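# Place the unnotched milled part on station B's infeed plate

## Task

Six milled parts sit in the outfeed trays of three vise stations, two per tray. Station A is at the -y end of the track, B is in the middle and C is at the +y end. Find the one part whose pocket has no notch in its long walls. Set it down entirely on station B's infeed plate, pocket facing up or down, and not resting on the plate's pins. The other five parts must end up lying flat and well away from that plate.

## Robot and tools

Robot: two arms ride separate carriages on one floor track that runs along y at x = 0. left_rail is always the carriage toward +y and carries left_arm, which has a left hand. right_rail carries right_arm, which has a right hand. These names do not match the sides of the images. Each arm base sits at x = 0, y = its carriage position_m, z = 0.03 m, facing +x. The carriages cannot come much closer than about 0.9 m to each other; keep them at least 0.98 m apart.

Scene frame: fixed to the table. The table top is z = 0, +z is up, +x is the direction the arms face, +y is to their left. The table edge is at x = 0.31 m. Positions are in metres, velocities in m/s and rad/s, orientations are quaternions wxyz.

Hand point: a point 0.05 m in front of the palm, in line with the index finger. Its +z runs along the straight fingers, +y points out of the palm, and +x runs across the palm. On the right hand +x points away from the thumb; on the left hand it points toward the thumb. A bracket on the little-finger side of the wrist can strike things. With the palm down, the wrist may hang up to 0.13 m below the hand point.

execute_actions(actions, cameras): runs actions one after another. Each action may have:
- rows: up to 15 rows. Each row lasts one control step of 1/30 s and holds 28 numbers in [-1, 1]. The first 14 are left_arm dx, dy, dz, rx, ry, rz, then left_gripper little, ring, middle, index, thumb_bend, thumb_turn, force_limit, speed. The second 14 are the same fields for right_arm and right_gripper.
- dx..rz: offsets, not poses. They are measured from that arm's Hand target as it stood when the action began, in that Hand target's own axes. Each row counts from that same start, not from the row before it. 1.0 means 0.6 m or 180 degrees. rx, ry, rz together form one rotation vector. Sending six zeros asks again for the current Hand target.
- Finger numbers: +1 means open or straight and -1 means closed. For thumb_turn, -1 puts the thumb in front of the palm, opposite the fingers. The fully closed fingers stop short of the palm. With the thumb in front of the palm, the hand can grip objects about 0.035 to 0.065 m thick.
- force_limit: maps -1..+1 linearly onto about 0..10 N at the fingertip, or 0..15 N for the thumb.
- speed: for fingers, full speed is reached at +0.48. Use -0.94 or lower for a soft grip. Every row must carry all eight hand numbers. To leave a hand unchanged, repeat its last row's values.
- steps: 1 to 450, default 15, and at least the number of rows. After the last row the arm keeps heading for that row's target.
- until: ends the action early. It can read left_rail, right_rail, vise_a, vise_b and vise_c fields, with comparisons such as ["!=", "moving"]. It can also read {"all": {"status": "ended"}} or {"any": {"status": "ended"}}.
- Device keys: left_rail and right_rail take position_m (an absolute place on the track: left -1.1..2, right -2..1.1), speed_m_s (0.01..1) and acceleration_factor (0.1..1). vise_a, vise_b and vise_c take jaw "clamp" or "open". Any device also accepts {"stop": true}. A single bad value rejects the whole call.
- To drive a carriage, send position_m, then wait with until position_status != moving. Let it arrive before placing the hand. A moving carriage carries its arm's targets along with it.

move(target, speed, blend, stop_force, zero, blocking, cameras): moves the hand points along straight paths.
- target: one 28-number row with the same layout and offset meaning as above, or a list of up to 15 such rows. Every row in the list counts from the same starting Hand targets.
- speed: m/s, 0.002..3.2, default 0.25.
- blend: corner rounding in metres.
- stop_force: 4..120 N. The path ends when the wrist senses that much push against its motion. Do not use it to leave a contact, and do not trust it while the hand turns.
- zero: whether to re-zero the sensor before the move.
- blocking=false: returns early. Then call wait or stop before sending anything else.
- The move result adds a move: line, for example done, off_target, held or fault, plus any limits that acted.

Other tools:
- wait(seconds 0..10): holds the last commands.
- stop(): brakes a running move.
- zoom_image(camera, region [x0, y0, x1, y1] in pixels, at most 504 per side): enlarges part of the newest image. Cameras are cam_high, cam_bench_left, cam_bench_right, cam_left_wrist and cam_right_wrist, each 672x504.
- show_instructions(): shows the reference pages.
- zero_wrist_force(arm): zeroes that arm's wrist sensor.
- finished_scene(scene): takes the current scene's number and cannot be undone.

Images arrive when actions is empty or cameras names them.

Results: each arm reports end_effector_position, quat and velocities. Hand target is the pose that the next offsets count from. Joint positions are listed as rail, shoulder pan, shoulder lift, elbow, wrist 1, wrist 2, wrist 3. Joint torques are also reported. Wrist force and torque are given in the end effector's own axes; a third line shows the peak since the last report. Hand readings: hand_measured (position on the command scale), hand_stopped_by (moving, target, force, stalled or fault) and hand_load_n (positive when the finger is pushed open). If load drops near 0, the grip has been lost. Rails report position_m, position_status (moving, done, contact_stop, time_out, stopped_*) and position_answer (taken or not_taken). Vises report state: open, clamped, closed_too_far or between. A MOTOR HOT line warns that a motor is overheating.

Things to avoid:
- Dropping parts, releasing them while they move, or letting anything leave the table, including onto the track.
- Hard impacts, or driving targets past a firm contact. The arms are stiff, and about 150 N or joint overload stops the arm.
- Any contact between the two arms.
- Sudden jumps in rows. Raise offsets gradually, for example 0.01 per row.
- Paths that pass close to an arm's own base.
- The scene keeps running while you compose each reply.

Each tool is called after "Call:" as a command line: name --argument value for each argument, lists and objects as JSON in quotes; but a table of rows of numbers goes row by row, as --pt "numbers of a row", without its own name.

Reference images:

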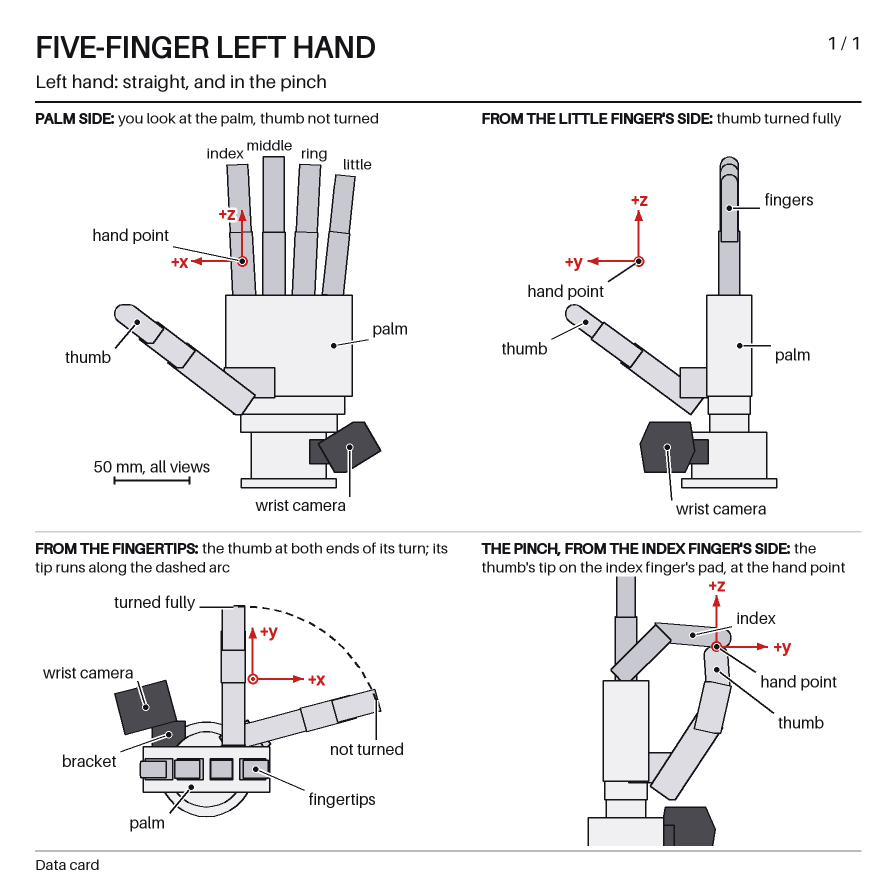

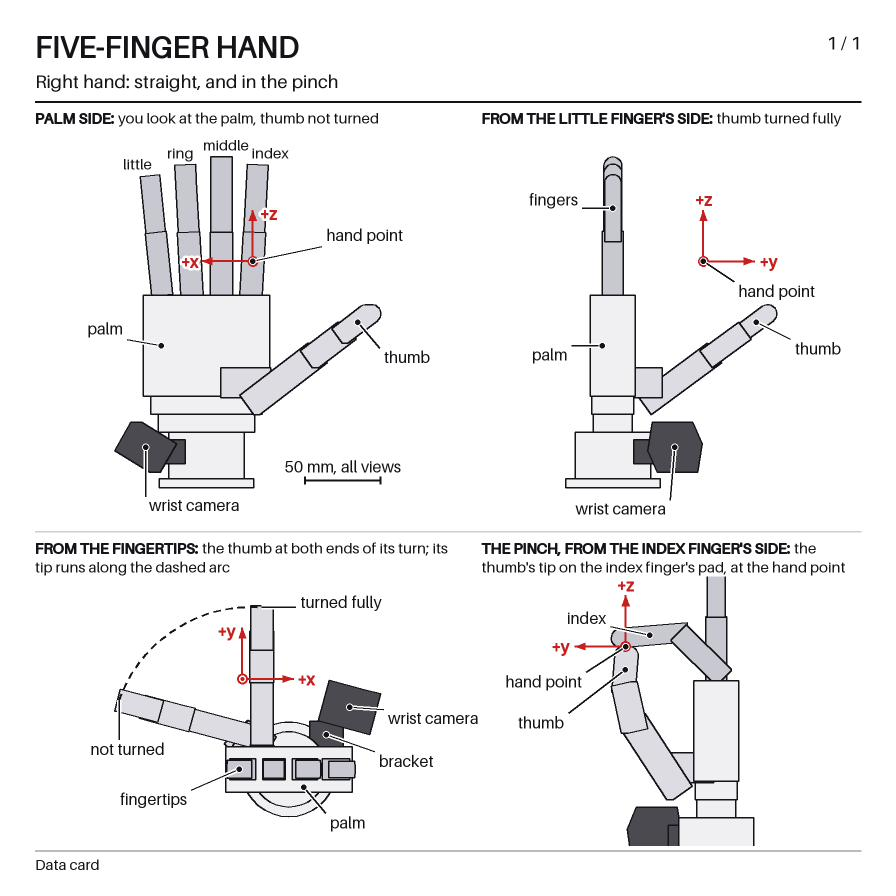

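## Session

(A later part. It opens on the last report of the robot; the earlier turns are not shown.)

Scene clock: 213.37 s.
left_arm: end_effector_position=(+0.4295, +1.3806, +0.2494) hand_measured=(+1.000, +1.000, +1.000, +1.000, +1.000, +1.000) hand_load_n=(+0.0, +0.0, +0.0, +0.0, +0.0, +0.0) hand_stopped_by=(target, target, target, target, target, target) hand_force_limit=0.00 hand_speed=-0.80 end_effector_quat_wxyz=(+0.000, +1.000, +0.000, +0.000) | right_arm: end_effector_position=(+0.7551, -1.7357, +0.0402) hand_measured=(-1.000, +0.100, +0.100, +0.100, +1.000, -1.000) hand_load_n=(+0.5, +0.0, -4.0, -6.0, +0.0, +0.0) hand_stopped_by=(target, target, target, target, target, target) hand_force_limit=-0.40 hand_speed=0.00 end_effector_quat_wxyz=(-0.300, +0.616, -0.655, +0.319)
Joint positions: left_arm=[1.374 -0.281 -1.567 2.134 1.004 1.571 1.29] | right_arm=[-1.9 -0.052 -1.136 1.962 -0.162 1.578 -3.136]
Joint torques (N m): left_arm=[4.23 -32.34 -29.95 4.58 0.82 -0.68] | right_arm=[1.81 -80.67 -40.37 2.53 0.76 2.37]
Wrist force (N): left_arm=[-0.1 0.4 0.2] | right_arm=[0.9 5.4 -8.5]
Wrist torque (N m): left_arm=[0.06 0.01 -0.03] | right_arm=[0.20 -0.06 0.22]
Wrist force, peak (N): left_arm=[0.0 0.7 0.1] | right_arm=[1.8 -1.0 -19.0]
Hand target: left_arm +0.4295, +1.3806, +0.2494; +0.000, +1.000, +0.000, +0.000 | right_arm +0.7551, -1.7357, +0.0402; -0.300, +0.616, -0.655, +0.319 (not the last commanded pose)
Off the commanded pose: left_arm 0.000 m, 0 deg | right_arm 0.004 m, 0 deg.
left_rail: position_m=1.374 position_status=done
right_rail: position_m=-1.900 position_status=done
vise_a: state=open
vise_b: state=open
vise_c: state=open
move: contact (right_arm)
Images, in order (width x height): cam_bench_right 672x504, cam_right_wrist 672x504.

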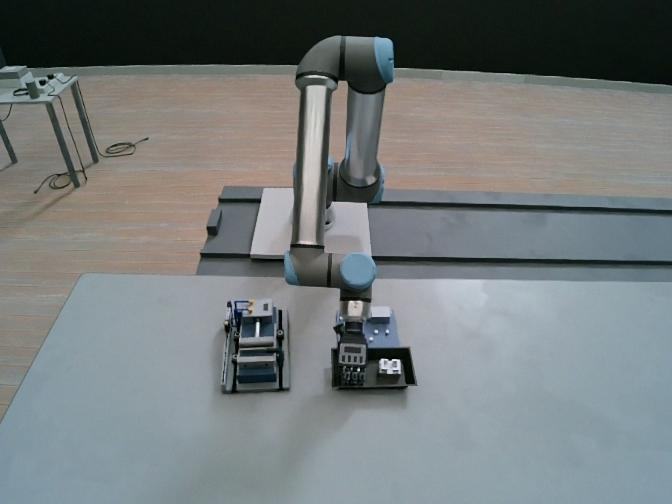

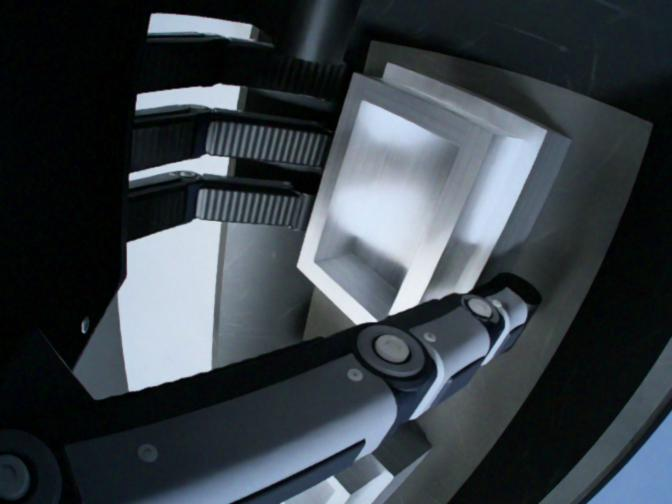

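Call:
move --target '[0,0,0,0,0,0,1,1,1,1,1,1,0,-0.8,0,0.0044,-0.0023,0,0,0,-1,0.04,0.04,0.04,1,-1,-0.4,-0.6]' --speed 0.03 --cameras '["cam_right_wrist"]'

Scene clock: 226.67 s.
left_arm: end_effector_position=(+0.4295, +1.3806, +0.2494) hand_measured=(+1.000, +1.000, +1.000, +1.000, +1.000, +1.000) hand_load_n=(-0.5, +0.0, +0.0, +0.0, +0.0, +0.0) hand_stopped_by=(target, target, target, target, target, target) hand_force_limit=0.00 hand_speed=-0.80 end_effector_quat_wxyz=(+0.000, +1.000, +0.000, +0.000) | right_arm: end_effector_position=(+0.7525, -1.7356, +0.0390) hand_measured=(-1.000, +0.040, +0.040, +0.040, +1.000, -1.000) hand_load_n=(+0.0, +0.0, +0.0, +0.0, +0.0, +0.0) hand_stopped_by=(target, target, target, target, target, target) hand_force_limit=-0.40 hand_speed=-0.60 end_effector_quat_wxyz=(-0.300, +0.616, -0.655, +0.319)
Joint positions: left_arm=[1.374 -0.281 -1.567 2.134 1.004 1.571 1.29] | right_arm=[-1.9 -0.052 -1.138 1.968 -0.167 1.578 -3.136]
Joint torques (N m): left_arm=[3.92 -33.44 -29.79 4.31 1.08 -0.44] | right_arm=[3.02 -80.6 -19 -3.64 1.46 0.06]
Wrist force (N): left_arm=[-0.2 0.3 0.1] | right_arm=[0.5 1.7 -1.5]
Wrist torque (N m): left_arm=[0.04 0.04 -0.04] | right_arm=[0.28 -0.13 0.22]
Wrist force, peak (N): left_arm=[-0.3 0.6 0.4] | right_arm=[1.4 5.9 -8.8]
Hand target: left_arm +0.4295, +1.3806, +0.2494; +0.000, +1.000, +0.000, +0.000 | right_arm +0.7524, -1.7355, +0.0390; -0.300, +0.616, -0.655, +0.319
Off the commanded pose: left_arm 0.000 m, 0 deg | right_arm 0.000 m, 0 deg.
left_rail: position_m=1.374 position_status=done
right_rail: position_m=-1.900 position_status=done
vise_a: state=open
vise_b: state=open
vise_c: state=open
move: done
Images, in order (width x height): cam_right_wrist 672x504.

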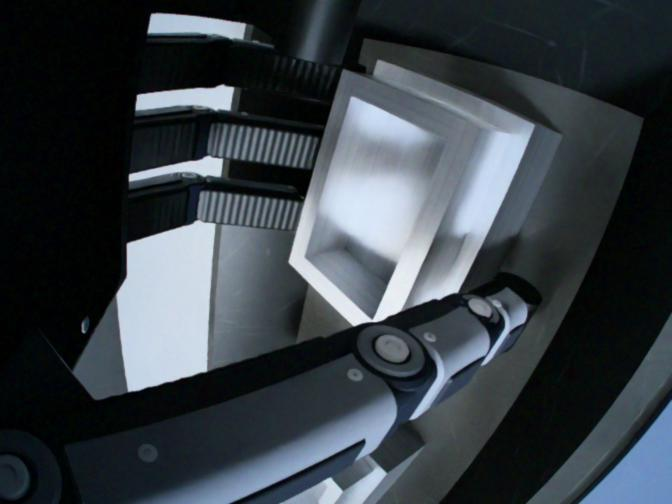

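Call:
execute_actions --actions '[{"rows":[[0,0,0,0,0,0,1,1,1,1,1,1,0,-0.8,0,0,0,0,0,0,-1,-0.2,-0.2,-0.2,0.3,-1,-0.4,-0.92]],"steps":120}]' --cameras '["cam_right_wrist"]'

Scene clock: 241.03 s.
left_arm: end_effector_position=(+0.4295, +1.3806, +0.2494) hand_measured=(+1.000, +1.000, +1.000, +1.000, +1.000, +1.000) hand_load_n=(+0.0, +0.0, +0.0, +0.0, +0.0, +0.0) hand_stopped_by=(target, target, target, target, target, target) hand_force_limit=0.00 hand_speed=-0.80 end_effector_quat_wxyz=(+0.000, +1.000, +0.000, +0.000) | right_arm: end_effector_position=(+0.7524, -1.7355, +0.0390) hand_measured=(-1.000, -0.168, -0.116, -0.160, +0.912, -1.000) hand_load_n=(+0.0, +5.0, +0.5, +2.5, +8.0, +1.0) hand_stopped_by=(target, force, force, force, force, target) hand_force_limit=-0.40 hand_speed=-0.92 end_effector_quat_wxyz=(-0.300, +0.616, -0.655, +0.319)
Joint positions: left_arm=[1.374 -0.281 -1.567 2.134 1.004 1.571 1.29] | right_arm=[-1.9 -0.052 -1.138 1.968 -0.167 1.578 -3.136]
Joint torques (N m): left_arm=[3.95 -32.64 -30.01 4.23 1.1 -0.56] | right_arm=[9.41 -74.27 -28.54 -1.18 -0.31 2.97]
Wrist force (N): left_arm=[0.1 0.1 0.1] | right_arm=[1.2 1.2 -1.9]
Wrist torque (N m): left_arm=[0.01 0.00 -0.01] | right_arm=[0.19 -0.18 0.22]
Wrist force, peak (N): left_arm=[-0.1 0.7 0.2] | right_arm=[0.2 2.9 -0.9]
Hand target: left_arm +0.4295, +1.3806, +0.2494; +0.000, +1.000, +0.000, +0.000 | right_arm +0.7524, -1.7355, +0.0390; -0.300, +0.616, -0.655, +0.319
Off the commanded pose: left_arm 0.000 m, 0 deg | right_arm 0.000 m, 0 deg.
left_rail: position_m=1.374 position_status=done
right_rail: position_m=-1.900 position_status=done
vise_a: state=open
vise_b: state=open
vise_c: state=open
Images, in order (width x height): cam_right_wrist 672x504.

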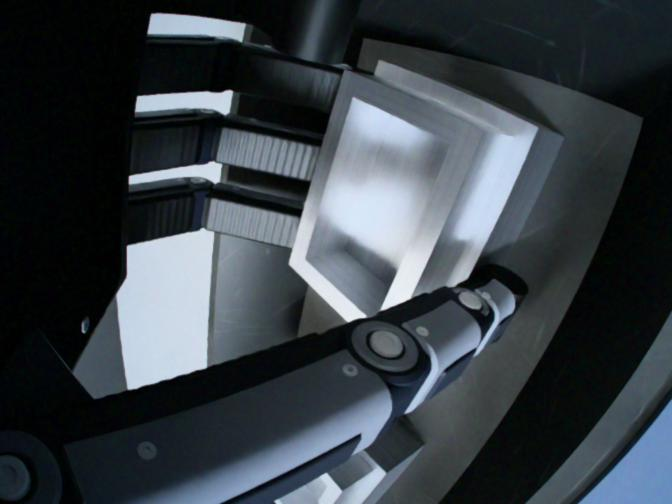

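Call:
execute_actions --actions '[{"rows":[[0,0,0,0,0,0,1,1,1,1,1,1,0,-0.8,0,0,0,0,0,0,-1,-0.5,-0.5,-0.5,0.3,-1,0.1,-0.92]],"steps":60}]'

Call:
move --target '[0,0,0,0,0,0,1,1,1,1,1,1,0,-0.8,0,-0.0394,-0.0308,0,0,0,-1,-0.5,-0.5,-0.5,0.3,-1,0.1,-0.92]' --speed 0.05 --cameras '["cam_right_wrist","cam_bench_right"]'

Call:
zoom_image --camera "cam_bench_right" --region '[320, 290, 430, 400]'

Scene clock: 249.53 s.
left_arm: end_effector_position=(+0.4295, +1.3806, +0.2494) hand_measured=(+1.000, +1.000, +1.000, +1.000, +1.000, +1.000) hand_load_n=(+0.0, +0.0, +0.0, +0.0, +0.0, +0.5) hand_stopped_by=(target, target, target, target, target, target) hand_force_limit=0.00 hand_speed=-0.80 end_effector_quat_wxyz=(+0.000, +1.000, +0.000, +0.000) | right_arm: end_effector_position=(+0.7524, -1.7355, +0.0390) hand_measured=(-1.000, -0.180, -0.136, -0.180, +0.914, -1.000) hand_load_n=(+0.0, +3.5, +5.5, +6.0, +14.5, +2.0) hand_stopped_by=(target, force, force, force, force, target) hand_force_limit=0.10 hand_speed=-0.92 end_effector_quat_wxyz=(-0.300, +0.616, -0.655, +0.319)
Joint positions: left_arm=[1.374 -0.281 -1.567 2.134 1.004 1.571 1.29] | right_arm=[-1.9 -0.052 -1.138 1.968 -0.167 1.578 -3.136]
Joint torques (N m): left_arm=[3.34 -32.12 -30.01 4.39 1.03 -0.63] | right_arm=[8.87 -66.19 -17.28 4.23 -0.48 2.84]
Wrist force (N): left_arm=[-0.1 0.4 0.1] | right_arm=[-0.5 -1.0 -2.9]
Wrist torque (N m): left_arm=[0.05 0.03 -0.03] | right_arm=[0.12 -0.08 0.20]
Wrist force, peak (N): left_arm=[0.0 0.8 0.0] | right_arm=[-0.2 -1.2 -3.0]
Hand target: left_arm +0.4295, +1.3806, +0.2494; +0.000, +1.000, +0.000, +0.000 | right_arm +0.7524, -1.7355, +0.0390; -0.300, +0.616, -0.655, +0.319
Off the commanded pose: left_arm 0.000 m, 0 deg | right_arm 0.000 m, 0 deg.
left_rail: position_m=1.374 position_status=done
right_rail: position_m=-1.900 position_status=done
vise_a: state=open
vise_b: state=open
vise_c: state=open

Scene clock: 250.57 s.
left_arm: end_effector_position=(+0.4295, +1.3806, +0.2494) hand_measured=(+1.000, +1.000, +1.000, +1.000, +1.000, +1.000) hand_load_n=(+0.0, +0.0, +0.0, +0.0, +0.0, +0.0) hand_stopped_by=(target, target, target, target, target, target) hand_force_limit=0.00 hand_speed=-0.80 end_effector_quat_wxyz=(+0.000, +1.000, +0.000, +0.000) | right_arm: end_effector_position=(+0.7524, -1.7355, +0.0689) hand_measured=(-1.000, -0.180, -0.136, -0.180, +0.914, -1.000) hand_load_n=(+0.0, +4.0, +5.0, +6.0, +15.0, +2.0) hand_stopped_by=(target, force, force, force, force, target) hand_force_limit=0.10 hand_speed=-0.92 end_effector_quat_wxyz=(-0.300, +0.616, -0.655, +0.319)
Joint positions: left_arm=[1.374 -0.281 -1.567 2.134 1.004 1.571 1.29] | right_arm=[-1.9 -0.052 -1.176 1.954 -0.115 1.578 -3.136]
Joint torques (N m): left_arm=[3.53 -32.08 -30.32 4.16 1.05 -0.73] | right_arm=[10.02 -81.26 -37.53 5.17 -0.13 2.38]
Wrist force (N): left_arm=[-0.1 0.1 0.0] | right_arm=[0.6 3.0 -0.4]
Wrist torque (N m): left_arm=[0.02 0.02 -0.02] | right_arm=[0.32 -0.19 0.25]
Wrist force, peak (N): left_arm=[0.1 0.5 0.0] | right_arm=[0.2 4.0 -0.1]
Hand target: left_arm +0.4295, +1.3806, +0.2494; +0.000, +1.000, +0.000, +0.000 | right_arm +0.7524, -1.7355, +0.0690; -0.300, +0.616, -0.655, +0.319
Off the commanded pose: left_arm 0.000 m, 0 deg | right_arm 0.000 m, 0 deg.
left_rail: position_m=1.374 position_status=done
right_rail: position_m=-1.900 position_status=done
vise_a: state=open
vise_b: state=open
vise_c: state=open
move: done
Images, in order (width x height): cam_bench_right 672x504, cam_right_wrist 672x504.

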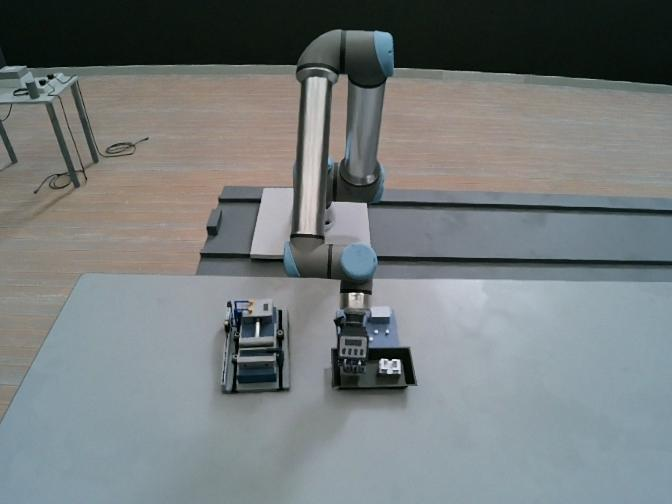

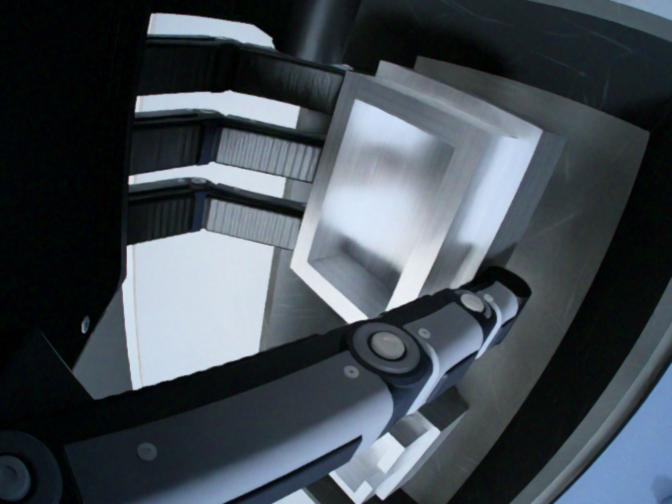

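Scaled by 4.582 from the camera's 672x504 image, which has a finer 960x720 frame.

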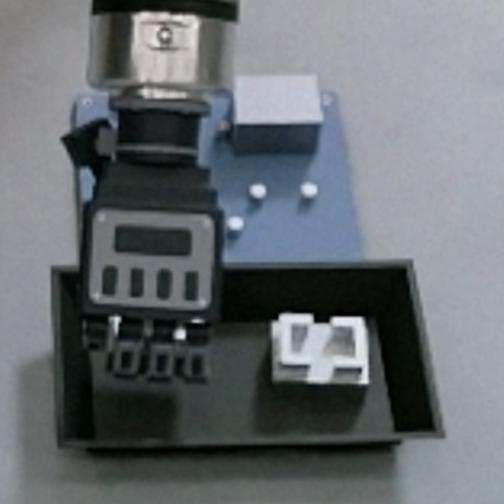

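Call:
move --pt "0 0 0 0 0 0 1 1 1 1 1 1 0 -0.8 0 -0.105 -0.0821 0 0 0 -1 -0.5 -0.5 -0.5 0.3 -1 0.1 -0.92" --pt "0 0 0 0 0 0 1 1 1 1 1 1 0 -0.8 0 -0.043 -0.351 0 -0.0153 -0.012 -1 -0.5 -0.5 -0.5 0.3 -1 0.1 -0.92" --speed 0.15 --blend '[0.03,0]'

Call:
execute_actions --actions '[{"right_rail":{"position_m":0.03,"speed_m_s":0.6,"acceleration_factor":0.4},"steps":300,"until":{"right_rail":{"position_status":["!=","moving"]}}}]' --cameras '["cam_right_wrist","cam_high"]'

Call:
zoom_image --camera "cam_high" --region '[330, 270, 450, 390]'

Scene clock: 271.57 s.
left_arm: end_effector_position=(+0.4295, +1.3806, +0.2494) hand_measured=(+1.000, +1.000, +1.000, +1.000, +1.000, +1.000) hand_load_n=(+0.0, +0.0, +0.0, +0.0, +0.0, +0.0) hand_stopped_by=(target, target, target, target, target, target) hand_force_limit=0.00 hand_speed=-0.80 end_effector_quat_wxyz=(+0.000, +1.000, +0.000, +0.000) | right_arm: end_effector_position=(+0.6027, -1.7264, +0.2189) hand_measured=(-1.000, -0.180, -0.136, -0.180, +0.914, -1.000) hand_load_n=(+0.0, +3.5, +5.5, +5.5, +15.0, +1.5) hand_stopped_by=(target, force, force, force, force, target) hand_force_limit=0.10 hand_speed=-0.92 end_effector_quat_wxyz=(-0.310, +0.635, -0.636, +0.310)
Joint positions: left_arm=[1.374 -0.281 -1.567 2.134 1.004 1.571 1.29] | right_arm=[-1.9 -0.074 -1.565 2.114 0.115 1.512 -3.187]
Joint torques (N m): left_arm=[4.55 -31.8 -29.75 4.29 1.22 -0.62] | right_arm=[-13.99 -53.56 -26.56 4.92 -2.25 -2.86]
Wrist force (N): left_arm=[-0.1 0.4 0.1] | right_arm=[0.0 3.1 -0.1]
Wrist torque (N m): left_arm=[0.06 0.02 -0.03] | right_arm=[0.28 -0.09 0.21]
Wrist force, peak (N): left_arm=[0.0 0.6 0.5] | right_arm=[0.4 4.4 0.3]
Hand target: left_arm +0.4295, +1.3806, +0.2494; +0.000, +1.000, +0.000, +0.000 | right_arm +0.6026, -1.7264, +0.2189; -0.310, +0.636, -0.635, +0.310
Off the commanded pose: left_arm 0.000 m, 0 deg | right_arm 0.000 m, 0 deg.
left_rail: position_m=1.374 position_status=done
right_rail: position_m=-1.900 position_status=done
vise_a: state=open
vise_b: state=open
vise_c: state=open
move: done

Scene clock: 276.87 s.
left_arm: end_effector_position=(+0.4295, +1.3806, +0.2494) hand_measured=(+1.000, +1.000, +1.000, +1.000, +1.000, +1.000) hand_load_n=(+0.5, +0.0, +0.0, +0.0, +0.0, +0.0) hand_stopped_by=(target, target, target, target, target, target) hand_force_limit=0.00 hand_speed=-0.80 end_effector_quat_wxyz=(+0.000, +1.000, +0.000, +0.000) | right_arm: end_effector_position=(+0.6026, +0.2036, +0.2189) hand_measured=(-1.000, -0.180, -0.136, -0.180, +0.914, -1.000) hand_load_n=(+0.0, +3.5, +5.0, +5.5, +15.0, +2.0) hand_stopped_by=(target, force, force, force, force, target) hand_force_limit=0.10 hand_speed=-0.92 end_effector_quat_wxyz=(-0.310, +0.636, -0.636, +0.310)
Joint positions: left_arm=[1.374 -0.281 -1.567 2.134 1.004 1.571 1.29] | right_arm=[0.03 -0.074 -1.565 2.114 0.115 1.512 -3.187]
Joint torques (N m): left_arm=[4.25 -32.02 -29.53 4.46 1.35 -0.55] | right_arm=[0.07 -51.62 -32.01 2.21 -1.12 -2.64]
Wrist force (N): left_arm=[-0.2 0.5 0.1] | right_arm=[0.1 3.2 -0.5]
Wrist torque (N m): left_arm=[0.08 0.03 -0.04] | right_arm=[0.32 -0.10 0.23]
Wrist force, peak (N): left_arm=[0.3 0.5 0.0] | right_arm=[-0.4 3.3 0.0]
Hand target: left_arm +0.4295, +1.3806, +0.2494; +0.000, +1.000, +0.000, +0.000 | right_arm +0.6026, +0.2036, +0.2189; -0.310, +0.636, -0.635, +0.310
Off the commanded pose: left_arm 0.000 m, 0 deg | right_arm 0.000 m, 0 deg.
left_rail: position_m=1.374 position_status=done
right_rail: position_m=0.030 speed_m_s=0.60 position_status=done
vise_a: state=open
vise_b: state=open
vise_c: state=open
Images, in order (width x height): cam_high 672x504, cam_right_wrist 672x504.

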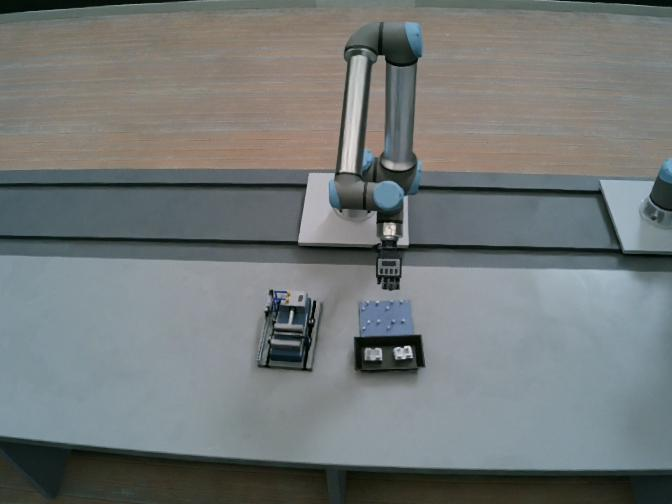

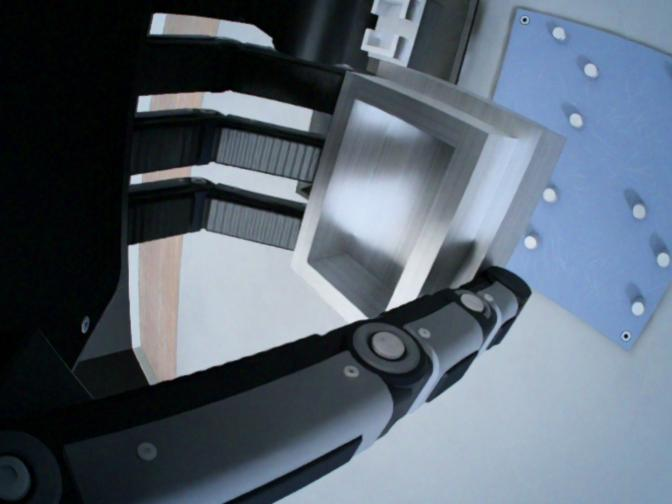

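Scaled by 4.200 from the camera's 672x504 image, which has a finer 960x720 frame.

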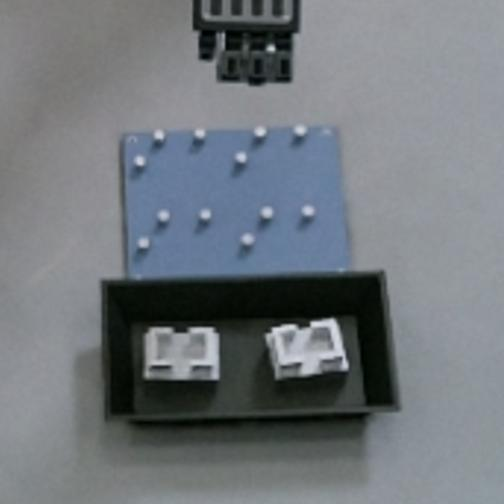

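Call:
move --target '[0,0,0,0,0,0,1,1,1,1,1,1,0,-0.8,0,0.163,0.0055,0,0,0,-1,-0.5,-0.5,-0.5,0.3,-1,0.1,-0.92]' --speed 0.15 --cameras '["cam_right_wrist","cam_high","cam_bench_right","cam_bench_left"]'

Call:
zoom_image --camera "cam_high" --region '[330, 270, 450, 390]'

Scene clock: 297.90 s.
left_arm: end_effector_position=(+0.4295, +1.3806, +0.2494) hand_measured=(+1.000, +1.000, +1.000, +1.000, +1.000, +1.000) hand_load_n=(+0.0, +0.0, +0.0, +0.0, +0.0, +0.0) hand_stopped_by=(target, target, target, target, target, target) hand_force_limit=0.00 hand_speed=-0.80 end_effector_quat_wxyz=(+0.000, +1.000, +0.000, +0.000) | right_arm: end_effector_position=(+0.5450, +0.2036, +0.1399) hand_measured=(-1.000, -0.180, -0.136, -0.180, +0.914, -1.000) hand_load_n=(+0.0, +3.5, +5.5, +6.0, +15.0, +2.0) hand_stopped_by=(target, force, force, force, force, target) hand_force_limit=0.10 hand_speed=-0.92 end_effector_quat_wxyz=(-0.310, +0.636, -0.635, +0.310)
Joint positions: left_arm=[1.374 -0.281 -1.567 2.134 1.004 1.571 1.29] | right_arm=[0.03 -0.086 -1.567 2.288 -0.056 1.503 -3.195]
Joint torques (N m): left_arm=[5.41 -33.25 -29.81 4.36 1.34 -0.52] | right_arm=[-14.39 -21.06 -21.93 -3.34 -2.29 -2.68]
Wrist force (N): left_arm=[0.1 0.3 0.1] | right_arm=[0.1 3.0 -0.1]
Wrist torque (N m): left_arm=[0.04 0.00 -0.02] | right_arm=[0.28 -0.11 0.22]
Wrist force, peak (N): left_arm=[0.0 0.8 0.2] | right_arm=[0.2 4.0 -0.1]
Hand target: left_arm +0.4295, +1.3806, +0.2494; +0.000, +1.000, +0.000, +0.000 | right_arm +0.5450, +0.2036, +0.1398; -0.310, +0.636, -0.635, +0.310
Off the commanded pose: left_arm 0.000 m, 0 deg | right_arm 0.000 m, 0 deg.
left_rail: position_m=1.374 position_status=done
right_rail: position_m=0.030 speed_m_s=0.60 position_status=done
vise_a: state=open
vise_b: state=open
vise_c: state=open
move: done
Images, in order (width x height): cam_high 672x504, cam_bench_left 672x504, cam_bench_right 672x504, cam_right_wrist 672x504.

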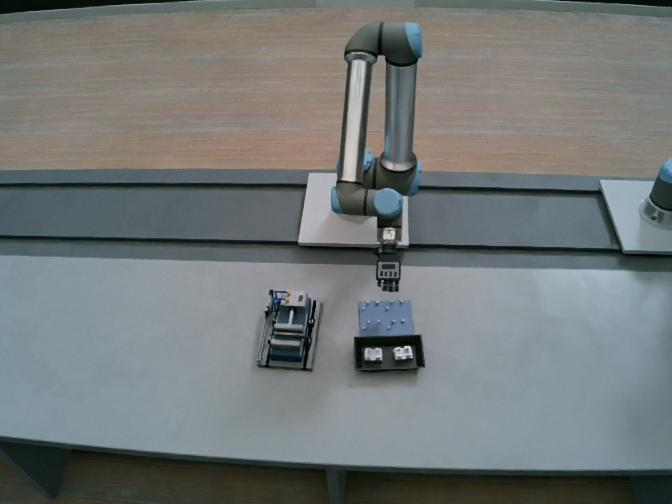

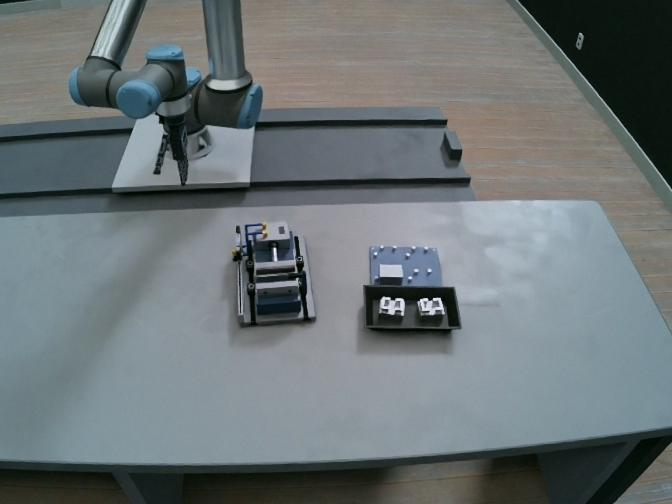

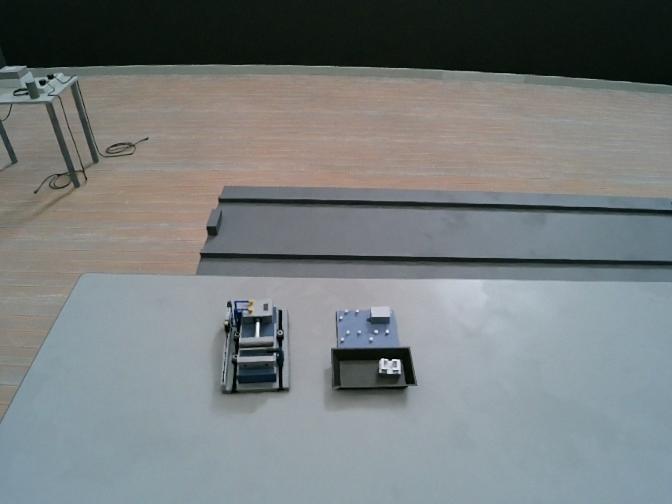

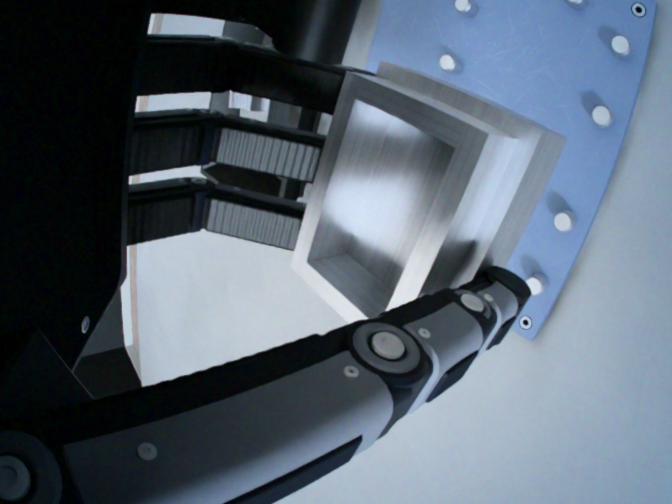

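Scaled by 4.200 from the camera's 672x504 image, which has a finer 960x720 frame.

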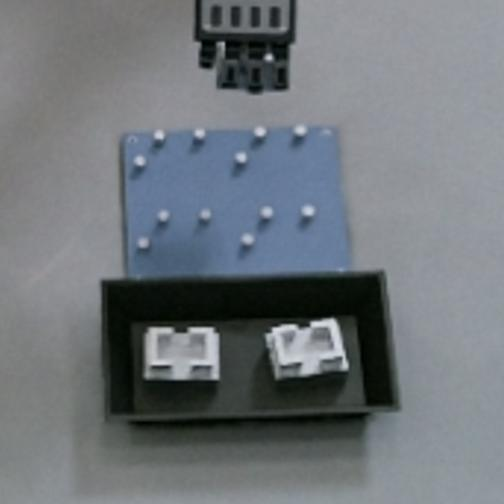

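Call:
move --target '[0,0,0,0,0,0,1,1,1,1,1,1,0,-0.8,-0.0783,0.0137,0.1313,0,0,0,-1,-0.5,-0.5,-0.5,0.3,-1,0.1,-0.92]' --speed 0.12 --cameras '["cam_right_wrist","cam_high"]'

Call:
zoom_image --camera "cam_high" --region '[330, 270, 450, 390]'

Scene clock: 327.57 s.
left_arm: end_effector_position=(+0.4295, +1.3806, +0.2494) hand_measured=(+1.000, +1.000, +1.000, +1.000, +1.000, +1.000) hand_load_n=(+0.0, +0.0, +0.0, +0.0, +0.0, +0.5) hand_stopped_by=(target, target, target, target, target, target) hand_force_limit=0.00 hand_speed=-0.80 end_effector_quat_wxyz=(+0.000, +1.000, +0.000, +0.000) | right_arm: end_effector_position=(+0.6019, +0.2505, +0.0849) hand_measured=(-1.000, -0.180, -0.136, -0.180, +0.914, -1.000) hand_load_n=(+0.0, +3.5, +5.5, +5.5, +15.0, +2.0) hand_stopped_by=(target, force, force, force, force, target) hand_force_limit=0.10 hand_speed=-0.92 end_effector_quat_wxyz=(-0.310, +0.636, -0.635, +0.310)
Joint positions: left_arm=[1.374 -0.281 -1.567 2.134 1.004 1.571 1.29] | right_arm=[0.03 0.036 -1.372 2.197 -0.162 1.599 -3.119]
Joint torques (N m): left_arm=[4.22 -33 -30.43 4.46 1.51 -0.57] | right_arm=[11.9 -35.21 -35.98 -3.43 2.2 3.02]
Wrist force (N): left_arm=[0.0 0.2 0.2] | right_arm=[0.1 3.1 -0.2]
Wrist torque (N m): left_arm=[0.03 0.00 -0.02] | right_arm=[0.29 -0.10 0.00]
Wrist force, peak (N): left_arm=[0.2 0.7 0.2] | right_arm=[0.3 3.5 -0.1]
Hand target: left_arm +0.4295, +1.3806, +0.2494; +0.000, +1.000, +0.000, +0.000 | right_arm +0.6020, +0.2506, +0.0849; -0.310, +0.636, -0.635, +0.310
Off the commanded pose: left_arm 0.000 m, 0 deg | right_arm 0.000 m, 0 deg.
left_rail: position_m=1.374 position_status=done
right_rail: position_m=0.030 speed_m_s=0.60 position_status=done
vise_a: state=open
vise_b: state=open
vise_c: state=open
move: done
Images, in order (width x height): cam_high 672x504, cam_right_wrist 672x504.

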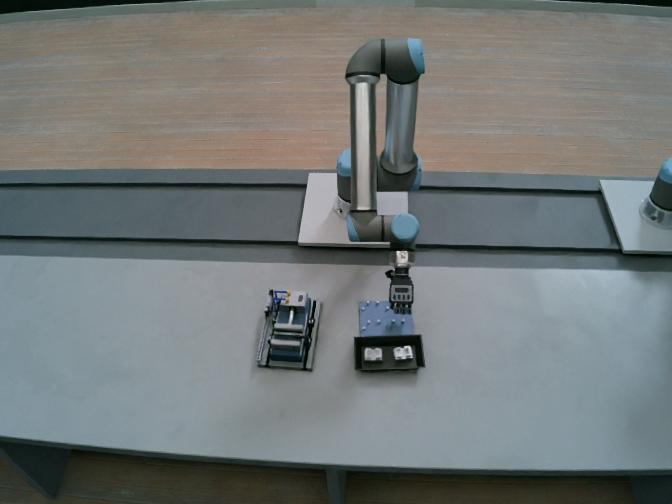

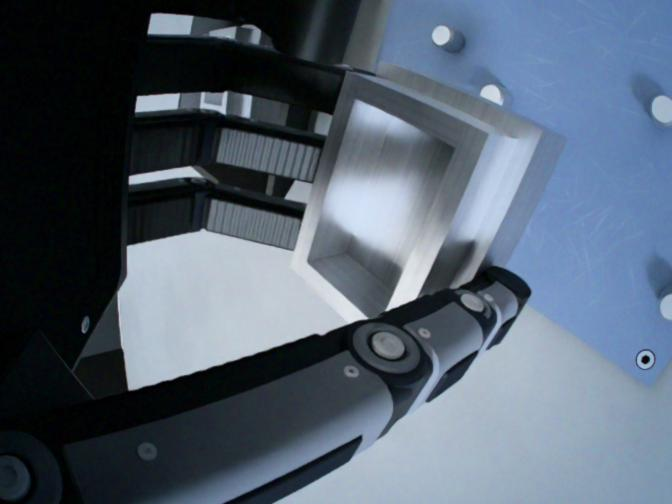

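Scaled by 4.200 from the camera's 672x504 image, which has a finer 960x720 frame.

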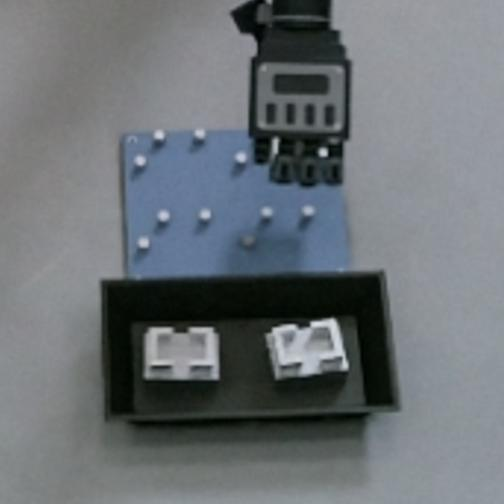

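Call:
move --target '[0,0,0,0,0,0,1,1,1,1,1,1,0,-0.8,-0.0042,0.042,0.0138,0,0,0,-1,-0.5,-0.5,-0.5,0.3,-1,0.1,-0.92]' --speed 0.08 --cameras '["cam_right_wrist","cam_high","cam_bench_left"]'

Call:
zoom_image --camera "cam_high" --region '[350, 280, 430, 340]'

Call:
zoom_image --camera "cam_right_wrist" --region '[270, 0, 672, 380]'

Scene clock: 351.13 s.
left_arm: end_effector_position=(+0.4295, +1.3806, +0.2494) hand_measured=(+1.000, +1.000, +1.000, +1.000, +1.000, +1.000) hand_load_n=(+0.0, +0.0, +0.0, +0.0, +0.0, +0.0) hand_stopped_by=(target, target, target, target, target, target) hand_force_limit=0.00 hand_speed=-0.80 end_effector_quat_wxyz=(+0.000, +1.000, +0.000, +0.000) | right_arm: end_effector_position=(+0.5931, +0.2531, +0.0600) hand_measured=(-1.000, -0.180, -0.136, -0.180, +0.914, -1.000) hand_load_n=(+0.0, +3.5, +5.5, +6.0, +15.0, +2.0) hand_stopped_by=(target, force, force, force, force, target) hand_force_limit=0.10 hand_speed=-0.92 end_effector_quat_wxyz=(-0.310, +0.636, -0.635, +0.310)
Joint positions: left_arm=[1.374 -0.281 -1.567 2.134 1.004 1.571 1.29] | right_arm=[0.03 0.043 -1.344 2.226 -0.219 1.605 -3.115]
Joint torques (N m): left_arm=[3.99 -33.34 -29.8 4.37 1.55 -0.58] | right_arm=[11.85 -37.69 -17.57 -3.75 2.17 3.05]
Wrist force (N): left_arm=[-0.2 0.1 0.2] | right_arm=[0.4 3.3 -0.5]
Wrist torque (N m): left_arm=[0.01 0.04 -0.03] | right_arm=[0.37 -0.14 0.02]
Wrist force, peak (N): left_arm=[-0.1 0.4 0.6] | right_arm=[0.3 3.7 -0.6]
Hand target: left_arm +0.4295, +1.3806, +0.2494; +0.000, +1.000, +0.000, +0.000 | right_arm +0.5930, +0.2531, +0.0599; -0.310, +0.636, -0.635, +0.310
Off the commanded pose: left_arm 0.000 m, 0 deg | right_arm 0.000 m, 0 deg.
left_rail: position_m=1.374 position_status=done
right_rail: position_m=0.030 speed_m_s=0.60 position_status=done
vise_a: state=open
vise_b: state=open
vise_c: state=open
move: done
Images, in order (width x height): cam_high 672x504, cam_bench_left 672x504, cam_right_wrist 672x504.

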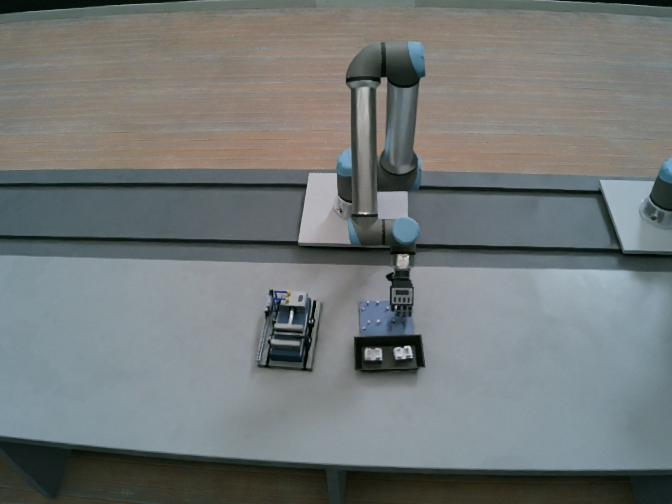

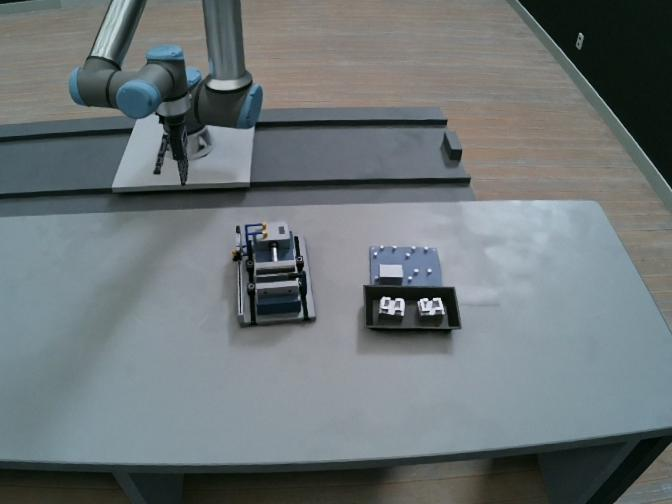

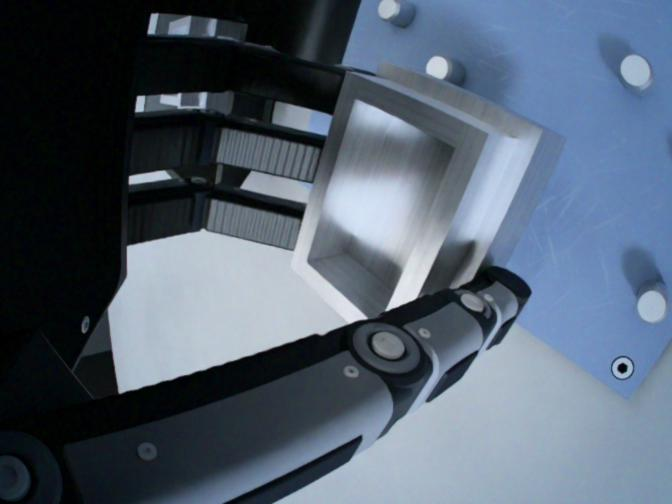

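Scaled by 6.300 from the camera's 672x504 image, which has a finer 960x720 frame.

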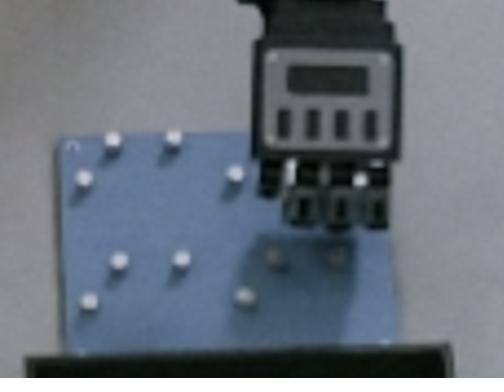

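Scaled by 1.254 from the camera's 672x504 image, which has a finer 960x720 frame.

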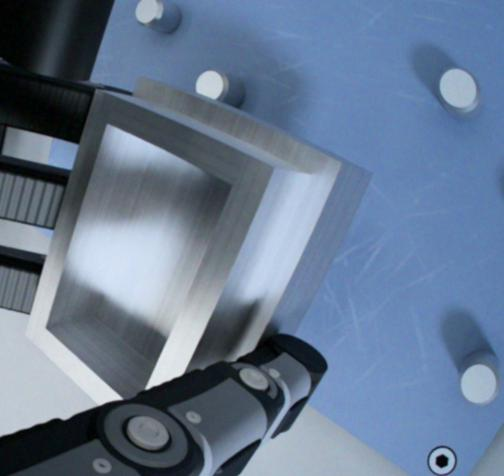

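Call:
execute_actions --actions '[]' --cameras '["cam_high","cam_right_wrist"]'

Call:
zoom_image --camera "cam_high" --region '[340, 270, 440, 350]'

Call:
zoom_image --camera "cam_right_wrist" --region '[336, 0, 672, 400]'

Scene clock: 370.67 s.
left_arm: end_effector_position=(+0.4295, +1.3806, +0.2494) hand_measured=(+1.000, +1.000, +1.000, +1.000, +1.000, +1.000) hand_load_n=(+0.0, +0.0, +0.0, +0.0, +0.0, +0.0) hand_stopped_by=(target, target, target, target, target, target) hand_force_limit=0.00 hand_speed=-0.80 end_effector_quat_wxyz=(+0.000, +1.000, +0.000, +0.000) | right_arm: end_effector_position=(+0.5930, +0.2531, +0.0599) hand_measured=(-1.000, -0.180, -0.136, -0.180, +0.914, -1.000) hand_load_n=(+0.0, +3.5, +5.5, +6.0, +15.0, +2.0) hand_stopped_by=(target, force, force, force, force, target) hand_force_limit=0.10 hand_speed=-0.92 end_effector_quat_wxyz=(-0.310, +0.636, -0.635, +0.310)
Joint positions: left_arm=[1.374 -0.281 -1.567 2.134 1.004 1.571 1.29] | right_arm=[0.03 0.043 -1.343 2.226 -0.219 1.605 -3.115]
Joint velocities: within noise
Joint torques (N m): left_arm=[4.61 -32.45 -29.7 4.44 1.47 -0.49] | right_arm=[9.59 -37.35 -17.66 -3.48 1.93 2.4]
Wrist force (N): left_arm=[-0.1 0.3 0.0] | right_arm=[0.3 3.3 -0.7]
Wrist torque (N m): left_arm=[0.05 0.02 -0.03] | right_arm=[0.38 -0.12 0.01]
Wrist force, peak (N): left_arm=[-0.3 0.6 0.3] | right_arm=[0.3 3.7 -0.5]
Hand target: left_arm +0.4295, +1.3806, +0.2494; +0.000, +1.000, +0.000, +0.000 | right_arm +0.5930, +0.2531, +0.0599; -0.310, +0.636, -0.635, +0.310
Off the commanded pose: left_arm 0.000 m, 0 deg | right_arm 0.000 m, 0 deg.
left_rail: position_m=1.374 position_status=done
right_rail: position_m=0.030 speed_m_s=0.60 position_status=done
vise_a: state=open
vise_b: state=open
vise_c: state=open
Images, in order (width x height): cam_high 672x504, cam_right_wrist 672x504.

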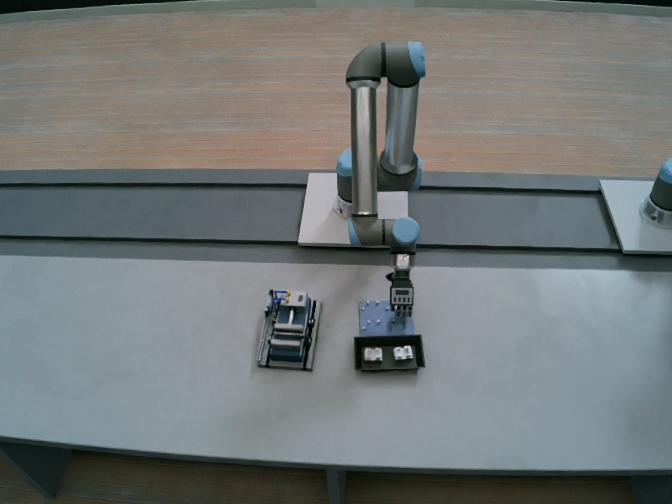

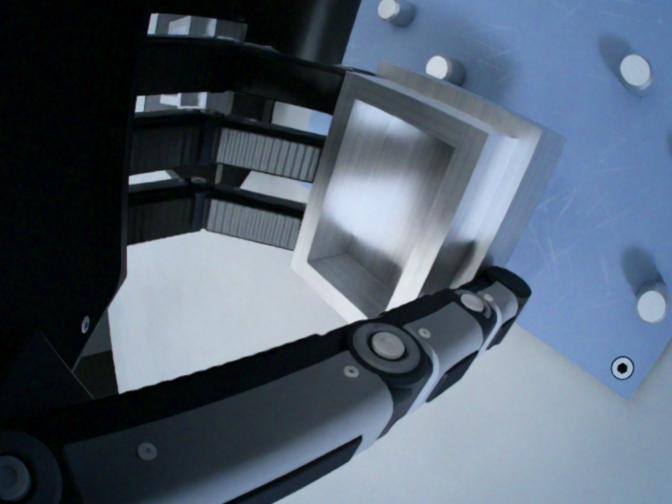

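Scaled by 5.040 from the camera's 672x504 image, which has a finer 960x720 frame.

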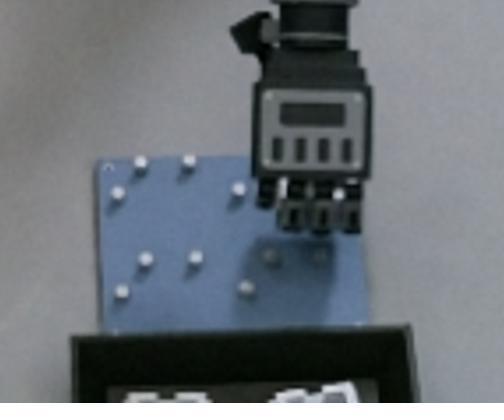

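Scaled by 1.260 from the camera's 672x504 image, which has a finer 960x720 frame.

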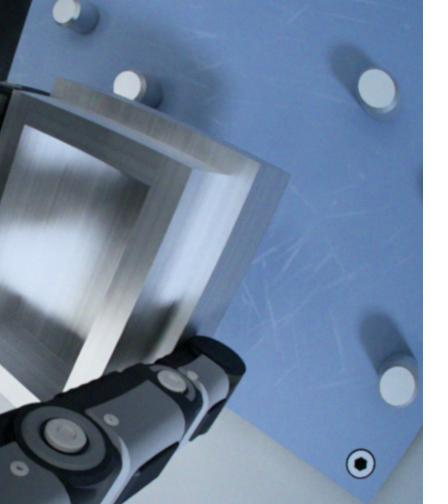

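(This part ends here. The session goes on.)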